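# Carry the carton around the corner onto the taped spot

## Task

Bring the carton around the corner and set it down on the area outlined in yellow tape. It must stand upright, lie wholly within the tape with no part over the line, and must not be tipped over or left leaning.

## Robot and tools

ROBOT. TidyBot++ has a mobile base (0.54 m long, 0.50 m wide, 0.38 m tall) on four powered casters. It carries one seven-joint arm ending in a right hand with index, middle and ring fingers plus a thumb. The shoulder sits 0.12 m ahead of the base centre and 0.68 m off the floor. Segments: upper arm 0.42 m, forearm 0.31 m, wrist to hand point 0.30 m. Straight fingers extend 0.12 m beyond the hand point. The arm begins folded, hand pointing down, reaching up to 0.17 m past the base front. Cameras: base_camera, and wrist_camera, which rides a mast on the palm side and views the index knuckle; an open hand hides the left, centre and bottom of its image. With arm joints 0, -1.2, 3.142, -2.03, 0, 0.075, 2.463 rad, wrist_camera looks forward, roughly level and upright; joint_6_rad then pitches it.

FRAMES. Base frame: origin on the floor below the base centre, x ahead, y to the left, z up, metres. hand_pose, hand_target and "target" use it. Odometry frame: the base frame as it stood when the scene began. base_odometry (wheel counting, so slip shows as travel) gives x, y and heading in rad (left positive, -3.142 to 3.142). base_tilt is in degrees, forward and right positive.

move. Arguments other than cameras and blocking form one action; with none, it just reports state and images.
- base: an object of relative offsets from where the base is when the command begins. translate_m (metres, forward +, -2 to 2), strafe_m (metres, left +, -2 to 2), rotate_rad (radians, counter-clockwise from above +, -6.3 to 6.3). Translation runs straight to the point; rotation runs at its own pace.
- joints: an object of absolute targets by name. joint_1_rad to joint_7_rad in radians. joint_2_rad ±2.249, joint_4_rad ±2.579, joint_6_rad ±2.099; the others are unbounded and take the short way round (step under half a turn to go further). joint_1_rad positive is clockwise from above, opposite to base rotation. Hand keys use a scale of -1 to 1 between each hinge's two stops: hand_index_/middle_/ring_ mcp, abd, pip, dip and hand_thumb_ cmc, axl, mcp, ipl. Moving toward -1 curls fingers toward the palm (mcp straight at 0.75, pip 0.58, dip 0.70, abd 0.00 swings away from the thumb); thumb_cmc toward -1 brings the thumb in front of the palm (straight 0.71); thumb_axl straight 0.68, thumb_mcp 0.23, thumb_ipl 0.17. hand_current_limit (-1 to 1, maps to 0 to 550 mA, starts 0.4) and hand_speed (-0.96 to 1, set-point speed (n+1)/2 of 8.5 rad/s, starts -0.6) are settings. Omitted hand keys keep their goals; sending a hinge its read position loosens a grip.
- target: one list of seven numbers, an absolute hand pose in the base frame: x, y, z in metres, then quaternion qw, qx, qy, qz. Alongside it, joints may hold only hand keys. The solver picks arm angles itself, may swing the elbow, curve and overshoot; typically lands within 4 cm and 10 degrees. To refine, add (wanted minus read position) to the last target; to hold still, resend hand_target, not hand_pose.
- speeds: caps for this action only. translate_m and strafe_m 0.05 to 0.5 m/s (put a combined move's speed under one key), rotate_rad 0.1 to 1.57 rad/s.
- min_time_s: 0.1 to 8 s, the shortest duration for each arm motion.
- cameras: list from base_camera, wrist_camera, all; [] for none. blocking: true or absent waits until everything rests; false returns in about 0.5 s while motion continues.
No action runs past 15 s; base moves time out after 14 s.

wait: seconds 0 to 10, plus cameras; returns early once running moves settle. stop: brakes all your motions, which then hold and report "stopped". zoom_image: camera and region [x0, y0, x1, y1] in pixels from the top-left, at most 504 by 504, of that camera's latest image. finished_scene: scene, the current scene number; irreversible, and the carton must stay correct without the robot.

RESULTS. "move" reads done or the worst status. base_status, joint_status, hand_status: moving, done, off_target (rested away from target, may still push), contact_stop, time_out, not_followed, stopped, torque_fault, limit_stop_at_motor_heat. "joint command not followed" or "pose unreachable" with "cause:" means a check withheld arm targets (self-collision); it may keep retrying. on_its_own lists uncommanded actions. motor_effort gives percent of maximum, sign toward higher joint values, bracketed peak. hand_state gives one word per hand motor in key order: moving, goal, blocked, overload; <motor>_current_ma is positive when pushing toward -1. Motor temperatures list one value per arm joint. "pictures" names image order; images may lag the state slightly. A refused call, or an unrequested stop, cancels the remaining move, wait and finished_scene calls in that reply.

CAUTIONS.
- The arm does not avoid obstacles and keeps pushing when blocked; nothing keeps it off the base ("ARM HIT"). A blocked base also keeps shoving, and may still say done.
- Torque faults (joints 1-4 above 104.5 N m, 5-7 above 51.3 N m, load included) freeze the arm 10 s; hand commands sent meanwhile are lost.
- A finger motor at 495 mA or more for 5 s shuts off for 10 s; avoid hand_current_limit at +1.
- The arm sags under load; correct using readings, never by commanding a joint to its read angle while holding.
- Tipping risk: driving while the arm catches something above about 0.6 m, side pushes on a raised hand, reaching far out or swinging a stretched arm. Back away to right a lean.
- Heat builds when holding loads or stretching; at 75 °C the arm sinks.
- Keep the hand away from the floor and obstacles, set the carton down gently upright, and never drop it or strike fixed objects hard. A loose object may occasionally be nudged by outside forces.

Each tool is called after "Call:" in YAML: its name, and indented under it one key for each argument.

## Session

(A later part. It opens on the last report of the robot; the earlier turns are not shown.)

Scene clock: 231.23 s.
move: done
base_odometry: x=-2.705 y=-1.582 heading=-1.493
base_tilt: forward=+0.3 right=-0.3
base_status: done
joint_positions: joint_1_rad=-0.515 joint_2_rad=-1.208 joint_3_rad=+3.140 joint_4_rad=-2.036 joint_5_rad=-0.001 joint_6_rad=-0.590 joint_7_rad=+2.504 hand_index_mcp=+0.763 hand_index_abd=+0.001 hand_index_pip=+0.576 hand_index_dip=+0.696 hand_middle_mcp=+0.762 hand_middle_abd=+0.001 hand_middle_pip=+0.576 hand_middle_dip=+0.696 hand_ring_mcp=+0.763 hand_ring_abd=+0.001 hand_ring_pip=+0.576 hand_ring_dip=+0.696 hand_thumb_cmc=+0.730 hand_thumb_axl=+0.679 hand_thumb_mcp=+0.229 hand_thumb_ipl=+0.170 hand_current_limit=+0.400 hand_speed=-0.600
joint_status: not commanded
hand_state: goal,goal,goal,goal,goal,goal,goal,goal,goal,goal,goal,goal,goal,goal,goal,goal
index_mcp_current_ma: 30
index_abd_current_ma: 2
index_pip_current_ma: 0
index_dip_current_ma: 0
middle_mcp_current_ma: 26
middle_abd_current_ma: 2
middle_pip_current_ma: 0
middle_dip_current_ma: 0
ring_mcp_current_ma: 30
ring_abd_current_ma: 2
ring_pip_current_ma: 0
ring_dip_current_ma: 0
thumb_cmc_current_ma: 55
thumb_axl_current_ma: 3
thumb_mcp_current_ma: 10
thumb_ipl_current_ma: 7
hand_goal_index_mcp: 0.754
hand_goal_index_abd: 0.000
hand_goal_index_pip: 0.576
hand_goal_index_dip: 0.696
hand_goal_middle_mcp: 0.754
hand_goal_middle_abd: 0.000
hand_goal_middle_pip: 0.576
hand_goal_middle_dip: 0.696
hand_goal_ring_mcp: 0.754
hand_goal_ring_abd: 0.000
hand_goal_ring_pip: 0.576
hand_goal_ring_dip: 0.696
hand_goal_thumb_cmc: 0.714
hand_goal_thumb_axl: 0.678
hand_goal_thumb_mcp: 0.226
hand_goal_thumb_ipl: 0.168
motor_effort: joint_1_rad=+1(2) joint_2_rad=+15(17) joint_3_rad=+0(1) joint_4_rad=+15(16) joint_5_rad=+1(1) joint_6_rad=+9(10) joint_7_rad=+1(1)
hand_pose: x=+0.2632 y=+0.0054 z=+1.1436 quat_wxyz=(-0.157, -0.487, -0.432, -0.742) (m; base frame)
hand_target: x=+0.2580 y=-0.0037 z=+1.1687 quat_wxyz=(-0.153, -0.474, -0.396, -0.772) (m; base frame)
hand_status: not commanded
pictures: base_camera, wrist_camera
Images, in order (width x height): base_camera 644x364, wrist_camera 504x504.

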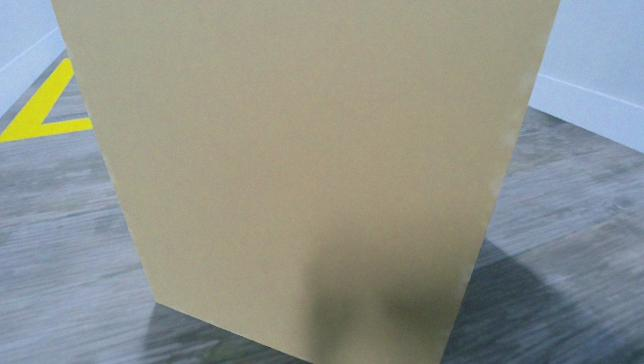

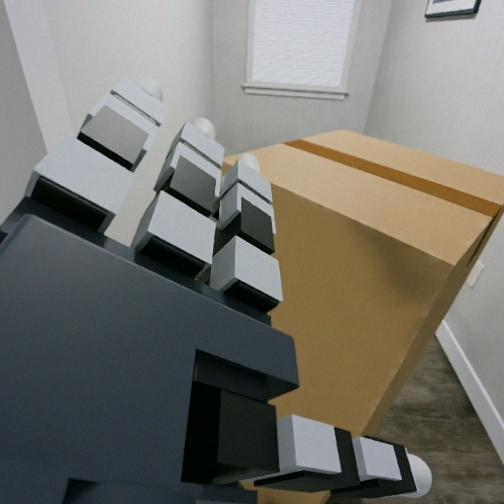

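Call:
move:
  base: {"translate_m": 0.103, "strafe_m": -0.084, "rotate_rad": 0.25}

Call:
move:
  base: {"translate_m": 0.28}
  speeds: {"translate_m": 0.2}

Call:
move:
  base: {"translate_m": -0.14}
  cameras: ["all"]

Scene clock: 251.10 s.
move: done
base_odometry: x=-2.781 y=-1.692 heading=-1.242
base_tilt: forward=+0.3 right=-0.3
base_status: done
joint_positions: joint_1_rad=-0.513 joint_2_rad=-1.207 joint_3_rad=+3.141 joint_4_rad=-2.036 joint_5_rad=-0.001 joint_6_rad=-0.590 joint_7_rad=+2.504 hand_index_mcp=+0.763 hand_index_abd=+0.001 hand_index_pip=+0.576 hand_index_dip=+0.696 hand_middle_mcp=+0.762 hand_middle_abd=+0.001 hand_middle_pip=+0.576 hand_middle_dip=+0.696 hand_ring_mcp=+0.763 hand_ring_abd=+0.001 hand_ring_pip=+0.576 hand_ring_dip=+0.696 hand_thumb_cmc=+0.730 hand_thumb_axl=+0.679 hand_thumb_mcp=+0.229 hand_thumb_ipl=+0.170 hand_current_limit=+0.400 hand_speed=-0.600
joint_status: not commanded
hand_state: goal,goal,goal,goal,goal,goal,goal,goal,goal,goal,goal,goal,goal,goal,goal,goal
index_mcp_current_ma: 30
index_abd_current_ma: 2
index_pip_current_ma: 0
index_dip_current_ma: 0
middle_mcp_current_ma: 26
middle_abd_current_ma: 2
middle_pip_current_ma: 0
middle_dip_current_ma: 0
ring_mcp_current_ma: 30
ring_abd_current_ma: 2
ring_pip_current_ma: 0
ring_dip_current_ma: 0
thumb_cmc_current_ma: 55
thumb_axl_current_ma: 3
thumb_mcp_current_ma: 10
thumb_ipl_current_ma: 7
hand_goal_index_mcp: 0.754
hand_goal_index_abd: 0.000
hand_goal_index_pip: 0.576
hand_goal_index_dip: 0.696
hand_goal_middle_mcp: 0.754
hand_goal_middle_abd: 0.000
hand_goal_middle_pip: 0.576
hand_goal_middle_dip: 0.696
hand_goal_ring_mcp: 0.754
hand_goal_ring_abd: 0.000
hand_goal_ring_pip: 0.576
hand_goal_ring_dip: 0.696
hand_goal_thumb_cmc: 0.714
hand_goal_thumb_axl: 0.678
hand_goal_thumb_mcp: 0.226
hand_goal_thumb_ipl: 0.168
motor_effort: joint_1_rad=+0(3) joint_2_rad=+15(17) joint_3_rad=+0(3) joint_4_rad=+15(16) joint_5_rad=+1(1) joint_6_rad=+9(10) joint_7_rad=+0(1)
hand_pose: x=+0.2636 y=+0.0045 z=+1.1435 quat_wxyz=(-0.157, -0.488, -0.431, -0.742) (m; base frame)
hand_target: x=+0.2580 y=-0.0037 z=+1.1687 quat_wxyz=(-0.153, -0.474, -0.396, -0.772) (m; base frame)
hand_status: not commanded
pictures: none

Scene clock: 253.23 s.
move: done
base_odometry: x=-2.691 y=-1.957 heading=-1.242
base_tilt: forward=+0.3 right=-0.3
base_status: done
joint_positions: joint_1_rad=-0.513 joint_2_rad=-1.207 joint_3_rad=+3.141 joint_4_rad=-2.036 joint_5_rad=-0.001 joint_6_rad=-0.590 joint_7_rad=+2.504 hand_index_mcp=+0.763 hand_index_abd=+0.001 hand_index_pip=+0.576 hand_index_dip=+0.696 hand_middle_mcp=+0.762 hand_middle_abd=+0.001 hand_middle_pip=+0.576 hand_middle_dip=+0.696 hand_ring_mcp=+0.763 hand_ring_abd=+0.001 hand_ring_pip=+0.576 hand_ring_dip=+0.696 hand_thumb_cmc=+0.730 hand_thumb_axl=+0.679 hand_thumb_mcp=+0.229 hand_thumb_ipl=+0.170 hand_current_limit=+0.400 hand_speed=-0.600
joint_status: not commanded
hand_state: goal,goal,goal,goal,goal,goal,goal,goal,goal,goal,goal,goal,goal,goal,goal,goal
index_mcp_current_ma: 30
index_abd_current_ma: 2
index_pip_current_ma: 0
index_dip_current_ma: 0
middle_mcp_current_ma: 26
middle_abd_current_ma: 2
middle_pip_current_ma: 0
middle_dip_current_ma: 0
ring_mcp_current_ma: 30
ring_abd_current_ma: 2
ring_pip_current_ma: 0
ring_dip_current_ma: 0
thumb_cmc_current_ma: 55
thumb_axl_current_ma: 3
thumb_mcp_current_ma: 10
thumb_ipl_current_ma: 7
hand_goal_index_mcp: 0.754
hand_goal_index_abd: 0.000
hand_goal_index_pip: 0.576
hand_goal_index_dip: 0.696
hand_goal_middle_mcp: 0.754
hand_goal_middle_abd: 0.000
hand_goal_middle_pip: 0.576
hand_goal_middle_dip: 0.696
hand_goal_ring_mcp: 0.754
hand_goal_ring_abd: 0.000
hand_goal_ring_pip: 0.576
hand_goal_ring_dip: 0.696
hand_goal_thumb_cmc: 0.714
hand_goal_thumb_axl: 0.678
hand_goal_thumb_mcp: 0.226
hand_goal_thumb_ipl: 0.168
motor_effort: joint_1_rad=+1(2) joint_2_rad=+15(18) joint_3_rad=+0(1) joint_4_rad=+15(16) joint_5_rad=+1(1) joint_6_rad=+9(10) joint_7_rad=+1(1)
hand_pose: x=+0.2636 y=+0.0045 z=+1.1435 quat_wxyz=(-0.157, -0.488, -0.431, -0.742) (m; base frame)
hand_target: x=+0.2580 y=-0.0037 z=+1.1687 quat_wxyz=(-0.153, -0.474, -0.396, -0.772) (m; base frame)
hand_status: not commanded
pictures: none

Scene clock: 254.63 s.
move: done
base_odometry: x=-2.736 y=-1.824 heading=-1.242
base_tilt: forward=+0.3 right=-0.3
base_status: done
joint_positions: joint_1_rad=-0.513 joint_2_rad=-1.207 joint_3_rad=+3.141 joint_4_rad=-2.036 joint_5_rad=-0.001 joint_6_rad=-0.590 joint_7_rad=+2.504 hand_index_mcp=+0.763 hand_index_abd=+0.001 hand_index_pip=+0.576 hand_index_dip=+0.696 hand_middle_mcp=+0.762 hand_middle_abd=+0.001 hand_middle_pip=+0.576 hand_middle_dip=+0.696 hand_ring_mcp=+0.763 hand_ring_abd=+0.001 hand_ring_pip=+0.576 hand_ring_dip=+0.696 hand_thumb_cmc=+0.729 hand_thumb_axl=+0.679 hand_thumb_mcp=+0.229 hand_thumb_ipl=+0.170 hand_current_limit=+0.400 hand_speed=-0.600
joint_status: not commanded
hand_state: goal,goal,goal,goal,goal,goal,goal,goal,goal,goal,goal,goal,goal,goal,goal,goal
index_mcp_current_ma: 30
index_abd_current_ma: 2
index_pip_current_ma: 0
index_dip_current_ma: 0
middle_mcp_current_ma: 26
middle_abd_current_ma: 2
middle_pip_current_ma: 0
middle_dip_current_ma: 0
ring_mcp_current_ma: 30
ring_abd_current_ma: 2
ring_pip_current_ma: 0
ring_dip_current_ma: 0
thumb_cmc_current_ma: 54
thumb_axl_current_ma: 3
thumb_mcp_current_ma: 10
thumb_ipl_current_ma: 7
hand_goal_index_mcp: 0.754
hand_goal_index_abd: 0.000
hand_goal_index_pip: 0.576
hand_goal_index_dip: 0.696
hand_goal_middle_mcp: 0.754
hand_goal_middle_abd: 0.000
hand_goal_middle_pip: 0.576
hand_goal_middle_dip: 0.696
hand_goal_ring_mcp: 0.754
hand_goal_ring_abd: 0.000
hand_goal_ring_pip: 0.576
hand_goal_ring_dip: 0.696
hand_goal_thumb_cmc: 0.714
hand_goal_thumb_axl: 0.678
hand_goal_thumb_mcp: 0.226
hand_goal_thumb_ipl: 0.168
motor_effort: joint_1_rad=+1(2) joint_2_rad=+15(16) joint_3_rad=+0(1) joint_4_rad=+15(16) joint_5_rad=+1(1) joint_6_rad=+9(10) joint_7_rad=+1(1)
hand_pose: x=+0.2635 y=+0.0046 z=+1.1436 quat_wxyz=(-0.158, -0.488, -0.431, -0.742) (m; base frame)
hand_target: x=+0.2580 y=-0.0037 z=+1.1687 quat_wxyz=(-0.153, -0.474, -0.396, -0.772) (m; base frame)
hand_status: not commanded
pictures: base_camera, wrist_camera
Images, in order (width x height): base_camera 644x364, wrist_camera 504x504.

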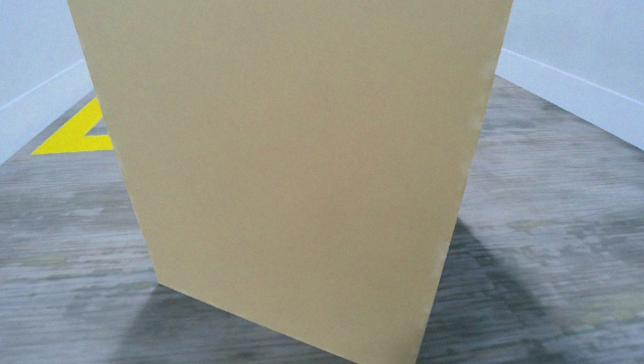

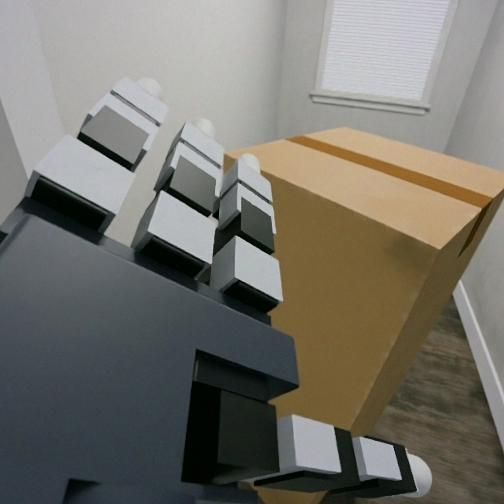

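Call:
move:
  base: {"translate_m": 0.105, "strafe_m": -0.077, "rotate_rad": 0.247}

Call:
move:
  base: {"translate_m": 0.4}
  speeds: {"translate_m": 0.2}

Call:
move:
  base: {"translate_m": -0.2}
  cameras: ["all"]

Scene clock: 280.90 s.
move: done
base_odometry: x=-2.775 y=-1.948 heading=-0.994
base_tilt: forward=+0.4 right=-0.3
base_status: done
joint_positions: joint_1_rad=-0.512 joint_2_rad=-1.207 joint_3_rad=+3.142 joint_4_rad=-2.036 joint_5_rad=-0.001 joint_6_rad=-0.590 joint_7_rad=+2.504 hand_index_mcp=+0.763 hand_index_abd=+0.001 hand_index_pip=+0.576 hand_index_dip=+0.696 hand_middle_mcp=+0.762 hand_middle_abd=+0.001 hand_middle_pip=+0.576 hand_middle_dip=+0.696 hand_ring_mcp=+0.763 hand_ring_abd=+0.001 hand_ring_pip=+0.576 hand_ring_dip=+0.696 hand_thumb_cmc=+0.729 hand_thumb_axl=+0.679 hand_thumb_mcp=+0.229 hand_thumb_ipl=+0.170 hand_current_limit=+0.400 hand_speed=-0.600
joint_status: not commanded
hand_state: goal,goal,goal,goal,goal,goal,goal,goal,goal,goal,goal,goal,goal,goal,goal,goal
index_mcp_current_ma: 30
index_abd_current_ma: 2
index_pip_current_ma: 0
index_dip_current_ma: 0
middle_mcp_current_ma: 26
middle_abd_current_ma: 2
middle_pip_current_ma: 0
middle_dip_current_ma: 0
ring_mcp_current_ma: 30
ring_abd_current_ma: 2
ring_pip_current_ma: 0
ring_dip_current_ma: 0
thumb_cmc_current_ma: 54
thumb_axl_current_ma: 3
thumb_mcp_current_ma: 10
thumb_ipl_current_ma: 7
hand_goal_index_mcp: 0.754
hand_goal_index_abd: 0.000
hand_goal_index_pip: 0.576
hand_goal_index_dip: 0.696
hand_goal_middle_mcp: 0.754
hand_goal_middle_abd: 0.000
hand_goal_middle_pip: 0.576
hand_goal_middle_dip: 0.696
hand_goal_ring_mcp: 0.754
hand_goal_ring_abd: 0.000
hand_goal_ring_pip: 0.576
hand_goal_ring_dip: 0.696
hand_goal_thumb_cmc: 0.714
hand_goal_thumb_axl: 0.678
hand_goal_thumb_mcp: 0.226
hand_goal_thumb_ipl: 0.168
motor_effort: joint_1_rad=+0(3) joint_2_rad=+15(17) joint_3_rad=+0(2) joint_4_rad=+15(16) joint_5_rad=+1(1) joint_6_rad=+9(10) joint_7_rad=+0(1)
hand_pose: x=+0.2637 y=+0.0041 z=+1.1436 quat_wxyz=(-0.158, -0.489, -0.431, -0.742) (m; base frame)
hand_target: x=+0.2580 y=-0.0037 z=+1.1687 quat_wxyz=(-0.153, -0.474, -0.396, -0.772) (m; base frame)
hand_status: not commanded
pictures: none

Scene clock: 283.60 s.
move: done
base_odometry: x=-2.557 y=-2.284 heading=-0.994
base_tilt: forward=+0.4 right=-0.3
base_status: done
joint_positions: joint_1_rad=-0.512 joint_2_rad=-1.207 joint_3_rad=+3.142 joint_4_rad=-2.036 joint_5_rad=-0.001 joint_6_rad=-0.590 joint_7_rad=+2.504 hand_index_mcp=+0.763 hand_index_abd=+0.001 hand_index_pip=+0.576 hand_index_dip=+0.696 hand_middle_mcp=+0.762 hand_middle_abd=+0.001 hand_middle_pip=+0.576 hand_middle_dip=+0.696 hand_ring_mcp=+0.763 hand_ring_abd=+0.001 hand_ring_pip=+0.576 hand_ring_dip=+0.696 hand_thumb_cmc=+0.729 hand_thumb_axl=+0.679 hand_thumb_mcp=+0.229 hand_thumb_ipl=+0.170 hand_current_limit=+0.400 hand_speed=-0.600
joint_status: not commanded
hand_state: goal,goal,goal,goal,goal,goal,goal,goal,goal,goal,goal,goal,goal,goal,goal,goal
index_mcp_current_ma: 30
index_abd_current_ma: 2
index_pip_current_ma: 0
index_dip_current_ma: 0
middle_mcp_current_ma: 26
middle_abd_current_ma: 2
middle_pip_current_ma: 0
middle_dip_current_ma: 0
ring_mcp_current_ma: 30
ring_abd_current_ma: 2
ring_pip_current_ma: 0
ring_dip_current_ma: 0
thumb_cmc_current_ma: 54
thumb_axl_current_ma: 3
thumb_mcp_current_ma: 10
thumb_ipl_current_ma: 7
hand_goal_index_mcp: 0.754
hand_goal_index_abd: 0.000
hand_goal_index_pip: 0.576
hand_goal_index_dip: 0.696
hand_goal_middle_mcp: 0.754
hand_goal_middle_abd: 0.000
hand_goal_middle_pip: 0.576
hand_goal_middle_dip: 0.696
hand_goal_ring_mcp: 0.754
hand_goal_ring_abd: 0.000
hand_goal_ring_pip: 0.576
hand_goal_ring_dip: 0.696
hand_goal_thumb_cmc: 0.714
hand_goal_thumb_axl: 0.678
hand_goal_thumb_mcp: 0.226
hand_goal_thumb_ipl: 0.168
motor_effort: joint_1_rad=+1(2) joint_2_rad=+15(18) joint_3_rad=+0(1) joint_4_rad=+15(16) joint_5_rad=+1(1) joint_6_rad=+9(10) joint_7_rad=+1(1)
hand_pose: x=+0.2638 y=+0.0042 z=+1.1436 quat_wxyz=(-0.158, -0.489, -0.431, -0.742) (m; base frame)
hand_target: x=+0.2580 y=-0.0037 z=+1.1687 quat_wxyz=(-0.153, -0.474, -0.396, -0.772) (m; base frame)
hand_status: not commanded
pictures: none

Scene clock: 285.20 s.
move: done
base_odometry: x=-2.667 y=-2.116 heading=-0.994
base_tilt: forward=+0.3 right=-0.3
base_status: done
joint_positions: joint_1_rad=-0.512 joint_2_rad=-1.207 joint_3_rad=+3.141 joint_4_rad=-2.036 joint_5_rad=-0.001 joint_6_rad=-0.589 joint_7_rad=+2.504 hand_index_mcp=+0.763 hand_index_abd=+0.001 hand_index_pip=+0.576 hand_index_dip=+0.696 hand_middle_mcp=+0.762 hand_middle_abd=+0.001 hand_middle_pip=+0.576 hand_middle_dip=+0.696 hand_ring_mcp=+0.763 hand_ring_abd=+0.001 hand_ring_pip=+0.576 hand_ring_dip=+0.696 hand_thumb_cmc=+0.729 hand_thumb_axl=+0.679 hand_thumb_mcp=+0.229 hand_thumb_ipl=+0.170 hand_current_limit=+0.400 hand_speed=-0.600
joint_status: not commanded
hand_state: goal,goal,goal,goal,goal,goal,goal,goal,goal,goal,goal,goal,goal,goal,goal,goal
index_mcp_current_ma: 31
index_abd_current_ma: 2
index_pip_current_ma: 0
index_dip_current_ma: 0
middle_mcp_current_ma: 27
middle_abd_current_ma: 2
middle_pip_current_ma: 0
middle_dip_current_ma: 0
ring_mcp_current_ma: 31
ring_abd_current_ma: 2
ring_pip_current_ma: 0
ring_dip_current_ma: 0
thumb_cmc_current_ma: 54
thumb_axl_current_ma: 3
thumb_mcp_current_ma: 10
thumb_ipl_current_ma: 7
hand_goal_index_mcp: 0.754
hand_goal_index_abd: 0.000
hand_goal_index_pip: 0.576
hand_goal_index_dip: 0.696
hand_goal_middle_mcp: 0.754
hand_goal_middle_abd: 0.000
hand_goal_middle_pip: 0.576
hand_goal_middle_dip: 0.696
hand_goal_ring_mcp: 0.754
hand_goal_ring_abd: 0.000
hand_goal_ring_pip: 0.576
hand_goal_ring_dip: 0.696
hand_goal_thumb_cmc: 0.714
hand_goal_thumb_axl: 0.678
hand_goal_thumb_mcp: 0.226
hand_goal_thumb_ipl: 0.168
motor_effort: joint_1_rad=+1(2) joint_2_rad=+15(17) joint_3_rad=+0(2) joint_4_rad=+15(16) joint_5_rad=+1(2) joint_6_rad=+10(10) joint_7_rad=+0(1)
hand_pose: x=+0.2635 y=+0.0042 z=+1.1438 quat_wxyz=(-0.158, -0.488, -0.431, -0.742) (m; base frame)
hand_target: x=+0.2580 y=-0.0037 z=+1.1687 quat_wxyz=(-0.153, -0.474, -0.396, -0.772) (m; base frame)
hand_status: not commanded
pictures: base_camera, wrist_camera
Images, in order (width x height): base_camera 644x364, wrist_camera 504x504.

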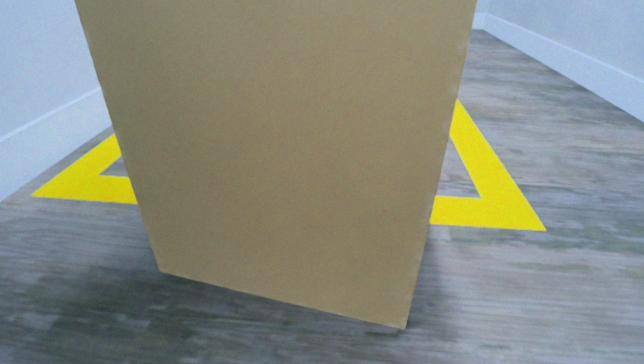

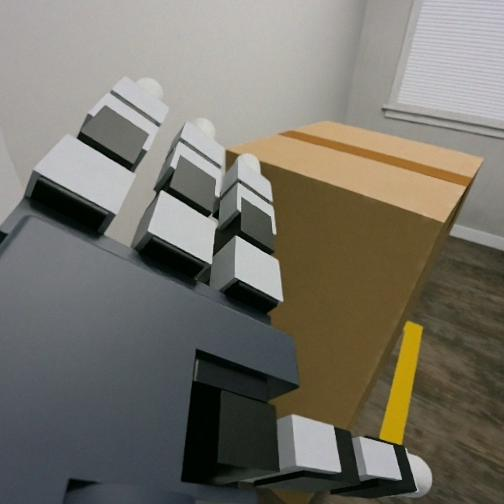

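Call:
move:
  base: {"rotate_rad": 0.08}

Call:
move:
  base: {"translate_m": 0.52}
  speeds: {"translate_m": 0.2}

Call:
move:
  base: {"translate_m": -0.3}
  cameras: ["all"]

Scene clock: 298.53 s.
move: done
base_odometry: x=-2.667 y=-2.116 heading=-0.914
base_tilt: forward=+0.3 right=-0.3
base_status: done
joint_positions: joint_1_rad=-0.512 joint_2_rad=-1.207 joint_3_rad=+3.141 joint_4_rad=-2.036 joint_5_rad=-0.001 joint_6_rad=-0.589 joint_7_rad=+2.504 hand_index_mcp=+0.763 hand_index_abd=+0.001 hand_index_pip=+0.576 hand_index_dip=+0.696 hand_middle_mcp=+0.762 hand_middle_abd=+0.001 hand_middle_pip=+0.576 hand_middle_dip=+0.696 hand_ring_mcp=+0.763 hand_ring_abd=+0.001 hand_ring_pip=+0.576 hand_ring_dip=+0.696 hand_thumb_cmc=+0.729 hand_thumb_axl=+0.679 hand_thumb_mcp=+0.229 hand_thumb_ipl=+0.170 hand_current_limit=+0.400 hand_speed=-0.600
joint_status: not commanded
hand_state: goal,goal,goal,goal,goal,goal,goal,goal,goal,goal,goal,goal,goal,goal,goal,goal
index_mcp_current_ma: 31
index_abd_current_ma: 2
index_pip_current_ma: 0
index_dip_current_ma: 0
middle_mcp_current_ma: 27
middle_abd_current_ma: 2
middle_pip_current_ma: 0
middle_dip_current_ma: 0
ring_mcp_current_ma: 31
ring_abd_current_ma: 2
ring_pip_current_ma: 0
ring_dip_current_ma: 0
thumb_cmc_current_ma: 54
thumb_axl_current_ma: 3
thumb_mcp_current_ma: 10
thumb_ipl_current_ma: 7
hand_goal_index_mcp: 0.754
hand_goal_index_abd: 0.000
hand_goal_index_pip: 0.576
hand_goal_index_dip: 0.696
hand_goal_middle_mcp: 0.754
hand_goal_middle_abd: 0.000
hand_goal_middle_pip: 0.576
hand_goal_middle_dip: 0.696
hand_goal_ring_mcp: 0.754
hand_goal_ring_abd: 0.000
hand_goal_ring_pip: 0.576
hand_goal_ring_dip: 0.696
hand_goal_thumb_cmc: 0.714
hand_goal_thumb_axl: 0.678
hand_goal_thumb_mcp: 0.226
hand_goal_thumb_ipl: 0.168
motor_effort: joint_1_rad=+1(2) joint_2_rad=+15(16) joint_3_rad=+0(1) joint_4_rad=+15(15) joint_5_rad=+1(1) joint_6_rad=+9(10) joint_7_rad=+0(1)
hand_pose: x=+0.2635 y=+0.0042 z=+1.1438 quat_wxyz=(-0.158, -0.488, -0.431, -0.742) (m; base frame)
hand_target: x=+0.2580 y=-0.0037 z=+1.1687 quat_wxyz=(-0.153, -0.474, -0.396, -0.772) (m; base frame)
hand_status: not commanded
pictures: none

Scene clock: 301.80 s.
move: done
base_odometry: x=-2.349 y=-2.528 heading=-0.913
base_tilt: forward=+0.3 right=-0.3
base_status: done
joint_positions: joint_1_rad=-0.512 joint_2_rad=-1.207 joint_3_rad=+3.141 joint_4_rad=-2.036 joint_5_rad=-0.001 joint_6_rad=-0.589 joint_7_rad=+2.504 hand_index_mcp=+0.763 hand_index_abd=+0.001 hand_index_pip=+0.576 hand_index_dip=+0.696 hand_middle_mcp=+0.762 hand_middle_abd=+0.001 hand_middle_pip=+0.576 hand_middle_dip=+0.696 hand_ring_mcp=+0.763 hand_ring_abd=+0.001 hand_ring_pip=+0.576 hand_ring_dip=+0.696 hand_thumb_cmc=+0.729 hand_thumb_axl=+0.679 hand_thumb_mcp=+0.229 hand_thumb_ipl=+0.170 hand_current_limit=+0.400 hand_speed=-0.600
joint_status: not commanded
hand_state: goal,goal,goal,goal,goal,goal,goal,goal,goal,goal,goal,goal,goal,goal,goal,goal
index_mcp_current_ma: 31
index_abd_current_ma: 2
index_pip_current_ma: 0
index_dip_current_ma: 0
middle_mcp_current_ma: 27
middle_abd_current_ma: 2
middle_pip_current_ma: 0
middle_dip_current_ma: 0
ring_mcp_current_ma: 31
ring_abd_current_ma: 2
ring_pip_current_ma: 0
ring_dip_current_ma: 0
thumb_cmc_current_ma: 54
thumb_axl_current_ma: 3
thumb_mcp_current_ma: 10
thumb_ipl_current_ma: 7
hand_goal_index_mcp: 0.754
hand_goal_index_abd: 0.000
hand_goal_index_pip: 0.576
hand_goal_index_dip: 0.696
hand_goal_middle_mcp: 0.754
hand_goal_middle_abd: 0.000
hand_goal_middle_pip: 0.576
hand_goal_middle_dip: 0.696
hand_goal_ring_mcp: 0.754
hand_goal_ring_abd: 0.000
hand_goal_ring_pip: 0.576
hand_goal_ring_dip: 0.696
hand_goal_thumb_cmc: 0.714
hand_goal_thumb_axl: 0.678
hand_goal_thumb_mcp: 0.226
hand_goal_thumb_ipl: 0.168
motor_effort: joint_1_rad=+0(2) joint_2_rad=+15(17) joint_3_rad=+0(1) joint_4_rad=+15(16) joint_5_rad=+1(1) joint_6_rad=+9(10) joint_7_rad=+1(1)
hand_pose: x=+0.2637 y=+0.0043 z=+1.1438 quat_wxyz=(-0.158, -0.488, -0.431, -0.742) (m; base frame)
hand_target: x=+0.2580 y=-0.0037 z=+1.1687 quat_wxyz=(-0.153, -0.474, -0.396, -0.772) (m; base frame)
hand_status: not commanded
pictures: none

Scene clock: 303.73 s.
move: done
base_odometry: x=-2.533 y=-2.290 heading=-0.913
base_tilt: forward=+0.3 right=-0.3
base_status: done
joint_positions: joint_1_rad=-0.511 joint_2_rad=-1.208 joint_3_rad=+3.141 joint_4_rad=-2.036 joint_5_rad=-0.001 joint_6_rad=-0.589 joint_7_rad=+2.504 hand_index_mcp=+0.763 hand_index_abd=+0.001 hand_index_pip=+0.576 hand_index_dip=+0.696 hand_middle_mcp=+0.762 hand_middle_abd=+0.001 hand_middle_pip=+0.576 hand_middle_dip=+0.696 hand_ring_mcp=+0.763 hand_ring_abd=+0.001 hand_ring_pip=+0.576 hand_ring_dip=+0.696 hand_thumb_cmc=+0.729 hand_thumb_axl=+0.679 hand_thumb_mcp=+0.229 hand_thumb_ipl=+0.170 hand_current_limit=+0.400 hand_speed=-0.600
joint_status: not commanded
hand_state: goal,goal,goal,goal,goal,goal,goal,goal,goal,goal,goal,goal,goal,goal,goal,goal
index_mcp_current_ma: 31
index_abd_current_ma: 2
index_pip_current_ma: 0
index_dip_current_ma: 0
middle_mcp_current_ma: 27
middle_abd_current_ma: 2
middle_pip_current_ma: 0
middle_dip_current_ma: 0
ring_mcp_current_ma: 31
ring_abd_current_ma: 2
ring_pip_current_ma: 0
ring_dip_current_ma: 0
thumb_cmc_current_ma: 53
thumb_axl_current_ma: 3
thumb_mcp_current_ma: 10
thumb_ipl_current_ma: 7
hand_goal_index_mcp: 0.754
hand_goal_index_abd: 0.000
hand_goal_index_pip: 0.576
hand_goal_index_dip: 0.696
hand_goal_middle_mcp: 0.754
hand_goal_middle_abd: 0.000
hand_goal_middle_pip: 0.576
hand_goal_middle_dip: 0.696
hand_goal_ring_mcp: 0.754
hand_goal_ring_abd: 0.000
hand_goal_ring_pip: 0.576
hand_goal_ring_dip: 0.696
hand_goal_thumb_cmc: 0.714
hand_goal_thumb_axl: 0.678
hand_goal_thumb_mcp: 0.226
hand_goal_thumb_ipl: 0.168
motor_effort: joint_1_rad=+1(2) joint_2_rad=+14(17) joint_3_rad=+0(1) joint_4_rad=+15(16) joint_5_rad=+1(1) joint_6_rad=+9(10) joint_7_rad=+0(1)
hand_pose: x=+0.2632 y=+0.0040 z=+1.1441 quat_wxyz=(-0.158, -0.488, -0.430, -0.743) (m; base frame)
hand_target: x=+0.2580 y=-0.0037 z=+1.1687 quat_wxyz=(-0.153, -0.474, -0.396, -0.772) (m; base frame)
hand_status: not commanded
pictures: base_camera, wrist_camera
Images, in order (width x height): base_camera 644x364, wrist_camera 504x504.

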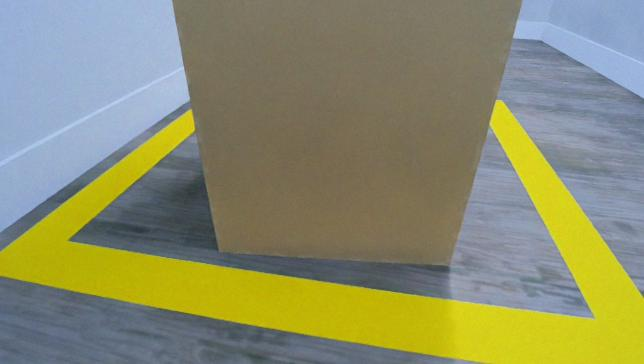

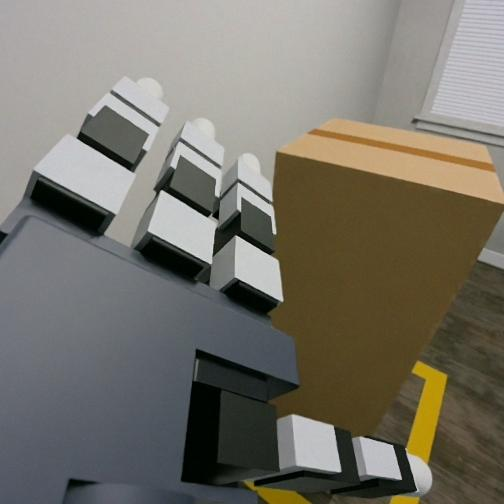

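Call:
move:
  base: {"rotate_rad": -0.12, "strafe_m": 0.09}

Call:
move:
  base: {"translate_m": 0.41}
  speeds: {"translate_m": 0.2}

Call:
move:
  base: {"translate_m": -0.4}
  cameras: ["all"]

Scene clock: 318.00 s.
move: done
base_odometry: x=-2.462 y=-2.235 heading=-1.034
base_tilt: forward=+0.4 right=-0.3
base_status: done
joint_positions: joint_1_rad=-0.506 joint_2_rad=-1.208 joint_3_rad=+3.140 joint_4_rad=-2.036 joint_5_rad=-0.001 joint_6_rad=-0.589 joint_7_rad=+2.504 hand_index_mcp=+0.763 hand_index_abd=+0.001 hand_index_pip=+0.576 hand_index_dip=+0.696 hand_middle_mcp=+0.762 hand_middle_abd=+0.001 hand_middle_pip=+0.576 hand_middle_dip=+0.696 hand_ring_mcp=+0.763 hand_ring_abd=+0.001 hand_ring_pip=+0.576 hand_ring_dip=+0.696 hand_thumb_cmc=+0.729 hand_thumb_axl=+0.679 hand_thumb_mcp=+0.229 hand_thumb_ipl=+0.170 hand_current_limit=+0.400 hand_speed=-0.600
joint_status: not commanded
hand_state: goal,goal,goal,goal,goal,goal,goal,goal,goal,goal,goal,goal,goal,goal,goal,goal
index_mcp_current_ma: 31
index_abd_current_ma: 2
index_pip_current_ma: 0
index_dip_current_ma: 0
middle_mcp_current_ma: 27
middle_abd_current_ma: 2
middle_pip_current_ma: 0
middle_dip_current_ma: 0
ring_mcp_current_ma: 31
ring_abd_current_ma: 2
ring_pip_current_ma: 0
ring_dip_current_ma: 0
thumb_cmc_current_ma: 53
thumb_axl_current_ma: 3
thumb_mcp_current_ma: 10
thumb_ipl_current_ma: 7
hand_goal_index_mcp: 0.754
hand_goal_index_abd: 0.000
hand_goal_index_pip: 0.576
hand_goal_index_dip: 0.696
hand_goal_middle_mcp: 0.754
hand_goal_middle_abd: 0.000
hand_goal_middle_pip: 0.576
hand_goal_middle_dip: 0.696
hand_goal_ring_mcp: 0.754
hand_goal_ring_abd: 0.000
hand_goal_ring_pip: 0.576
hand_goal_ring_dip: 0.696
hand_goal_thumb_cmc: 0.714
hand_goal_thumb_axl: 0.678
hand_goal_thumb_mcp: 0.226
hand_goal_thumb_ipl: 0.168
motor_effort: joint_1_rad=+0(2) joint_2_rad=+15(16) joint_3_rad=+0(2) joint_4_rad=+15(16) joint_5_rad=+1(1) joint_6_rad=+10(10) joint_7_rad=+0(1)
hand_pose: x=+0.2631 y=+0.0035 z=+1.1441 quat_wxyz=(-0.160, -0.489, -0.429, -0.742) (m; base frame)
hand_target: x=+0.2580 y=-0.0037 z=+1.1687 quat_wxyz=(-0.153, -0.474, -0.396, -0.772) (m; base frame)
hand_status: not commanded
pictures: none

Scene clock: 320.73 s.
move: done
base_odometry: x=-2.252 y=-2.588 heading=-1.034
base_tilt: forward=+0.4 right=-0.3
base_status: done
joint_positions: joint_1_rad=-0.506 joint_2_rad=-1.208 joint_3_rad=+3.140 joint_4_rad=-2.036 joint_5_rad=-0.001 joint_6_rad=-0.589 joint_7_rad=+2.504 hand_index_mcp=+0.763 hand_index_abd=+0.001 hand_index_pip=+0.576 hand_index_dip=+0.696 hand_middle_mcp=+0.762 hand_middle_abd=+0.001 hand_middle_pip=+0.576 hand_middle_dip=+0.696 hand_ring_mcp=+0.763 hand_ring_abd=+0.001 hand_ring_pip=+0.576 hand_ring_dip=+0.696 hand_thumb_cmc=+0.729 hand_thumb_axl=+0.679 hand_thumb_mcp=+0.229 hand_thumb_ipl=+0.170 hand_current_limit=+0.400 hand_speed=-0.600
joint_status: not commanded
hand_state: goal,goal,goal,goal,goal,goal,goal,goal,goal,goal,goal,goal,goal,goal,goal,goal
index_mcp_current_ma: 31
index_abd_current_ma: 2
index_pip_current_ma: 0
index_dip_current_ma: 0
middle_mcp_current_ma: 27
middle_abd_current_ma: 2
middle_pip_current_ma: 0
middle_dip_current_ma: 0
ring_mcp_current_ma: 31
ring_abd_current_ma: 2
ring_pip_current_ma: 0
ring_dip_current_ma: 0
thumb_cmc_current_ma: 53
thumb_axl_current_ma: 3
thumb_mcp_current_ma: 10
thumb_ipl_current_ma: 7
hand_goal_index_mcp: 0.754
hand_goal_index_abd: 0.000
hand_goal_index_pip: 0.576
hand_goal_index_dip: 0.696
hand_goal_middle_mcp: 0.754
hand_goal_middle_abd: 0.000
hand_goal_middle_pip: 0.576
hand_goal_middle_dip: 0.696
hand_goal_ring_mcp: 0.754
hand_goal_ring_abd: 0.000
hand_goal_ring_pip: 0.576
hand_goal_ring_dip: 0.696
hand_goal_thumb_cmc: 0.714
hand_goal_thumb_axl: 0.678
hand_goal_thumb_mcp: 0.226
hand_goal_thumb_ipl: 0.168
motor_effort: joint_1_rad=+1(2) joint_2_rad=+15(18) joint_3_rad=+0(1) joint_4_rad=+15(16) joint_5_rad=+1(1) joint_6_rad=+10(10) joint_7_rad=+0(1)
hand_pose: x=+0.2632 y=+0.0035 z=+1.1441 quat_wxyz=(-0.160, -0.489, -0.429, -0.742) (m; base frame)
hand_target: x=+0.2580 y=-0.0037 z=+1.1687 quat_wxyz=(-0.153, -0.474, -0.396, -0.772) (m; base frame)
hand_status: not commanded
pictures: none

Scene clock: 322.93 s.
move: done
base_odometry: x=-2.456 y=-2.244 heading=-1.035
base_tilt: forward=+0.3 right=-0.3
base_status: done
joint_positions: joint_1_rad=-0.506 joint_2_rad=-1.208 joint_3_rad=+3.141 joint_4_rad=-2.036 joint_5_rad=-0.001 joint_6_rad=-0.589 joint_7_rad=+2.504 hand_index_mcp=+0.763 hand_index_abd=+0.001 hand_index_pip=+0.576 hand_index_dip=+0.696 hand_middle_mcp=+0.762 hand_middle_abd=+0.001 hand_middle_pip=+0.576 hand_middle_dip=+0.696 hand_ring_mcp=+0.763 hand_ring_abd=+0.001 hand_ring_pip=+0.576 hand_ring_dip=+0.696 hand_thumb_cmc=+0.729 hand_thumb_axl=+0.679 hand_thumb_mcp=+0.229 hand_thumb_ipl=+0.170 hand_current_limit=+0.400 hand_speed=-0.600
joint_status: not commanded
hand_state: goal,goal,goal,goal,goal,goal,goal,goal,goal,goal,goal,goal,goal,goal,goal,goal
index_mcp_current_ma: 31
index_abd_current_ma: 2
index_pip_current_ma: 0
index_dip_current_ma: 0
middle_mcp_current_ma: 27
middle_abd_current_ma: 2
middle_pip_current_ma: 0
middle_dip_current_ma: 0
ring_mcp_current_ma: 31
ring_abd_current_ma: 2
ring_pip_current_ma: 0
ring_dip_current_ma: 0
thumb_cmc_current_ma: 53
thumb_axl_current_ma: 3
thumb_mcp_current_ma: 10
thumb_ipl_current_ma: 7
hand_goal_index_mcp: 0.754
hand_goal_index_abd: 0.000
hand_goal_index_pip: 0.576
hand_goal_index_dip: 0.696
hand_goal_middle_mcp: 0.754
hand_goal_middle_abd: 0.000
hand_goal_middle_pip: 0.576
hand_goal_middle_dip: 0.696
hand_goal_ring_mcp: 0.754
hand_goal_ring_abd: 0.000
hand_goal_ring_pip: 0.576
hand_goal_ring_dip: 0.696
hand_goal_thumb_cmc: 0.714
hand_goal_thumb_axl: 0.678
hand_goal_thumb_mcp: 0.226
hand_goal_thumb_ipl: 0.168
motor_effort: joint_1_rad=+1(3) joint_2_rad=+15(18) joint_3_rad=+0(2) joint_4_rad=+15(16) joint_5_rad=+1(2) joint_6_rad=+9(10) joint_7_rad=+1(1)
hand_pose: x=+0.2632 y=+0.0035 z=+1.1442 quat_wxyz=(-0.160, -0.489, -0.429, -0.742) (m; base frame)
hand_target: x=+0.2580 y=-0.0037 z=+1.1687 quat_wxyz=(-0.153, -0.474, -0.396, -0.772) (m; base frame)
hand_status: not commanded
pictures: base_camera, wrist_camera
Images, in order (width x height): base_camera 644x364, wrist_camera 504x504.

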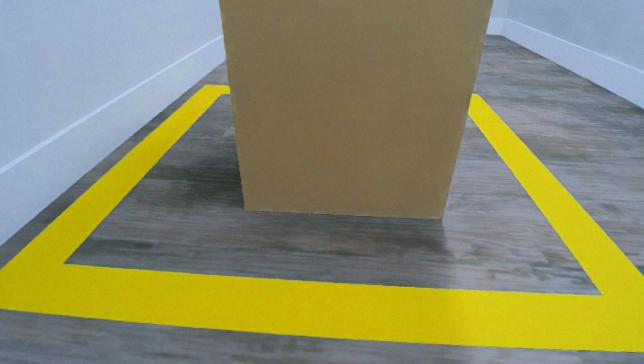

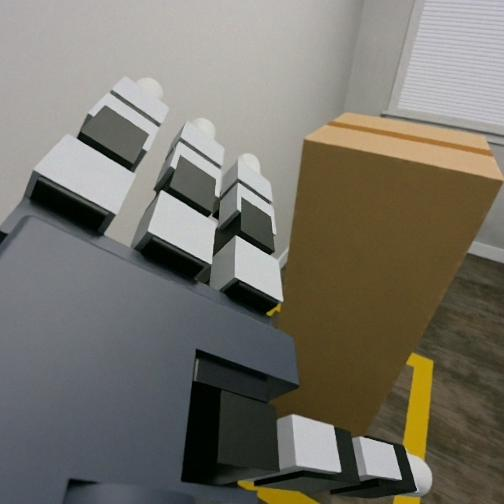

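Call:
finished_scene:
  scene: 1

The scene is finished: the task was done.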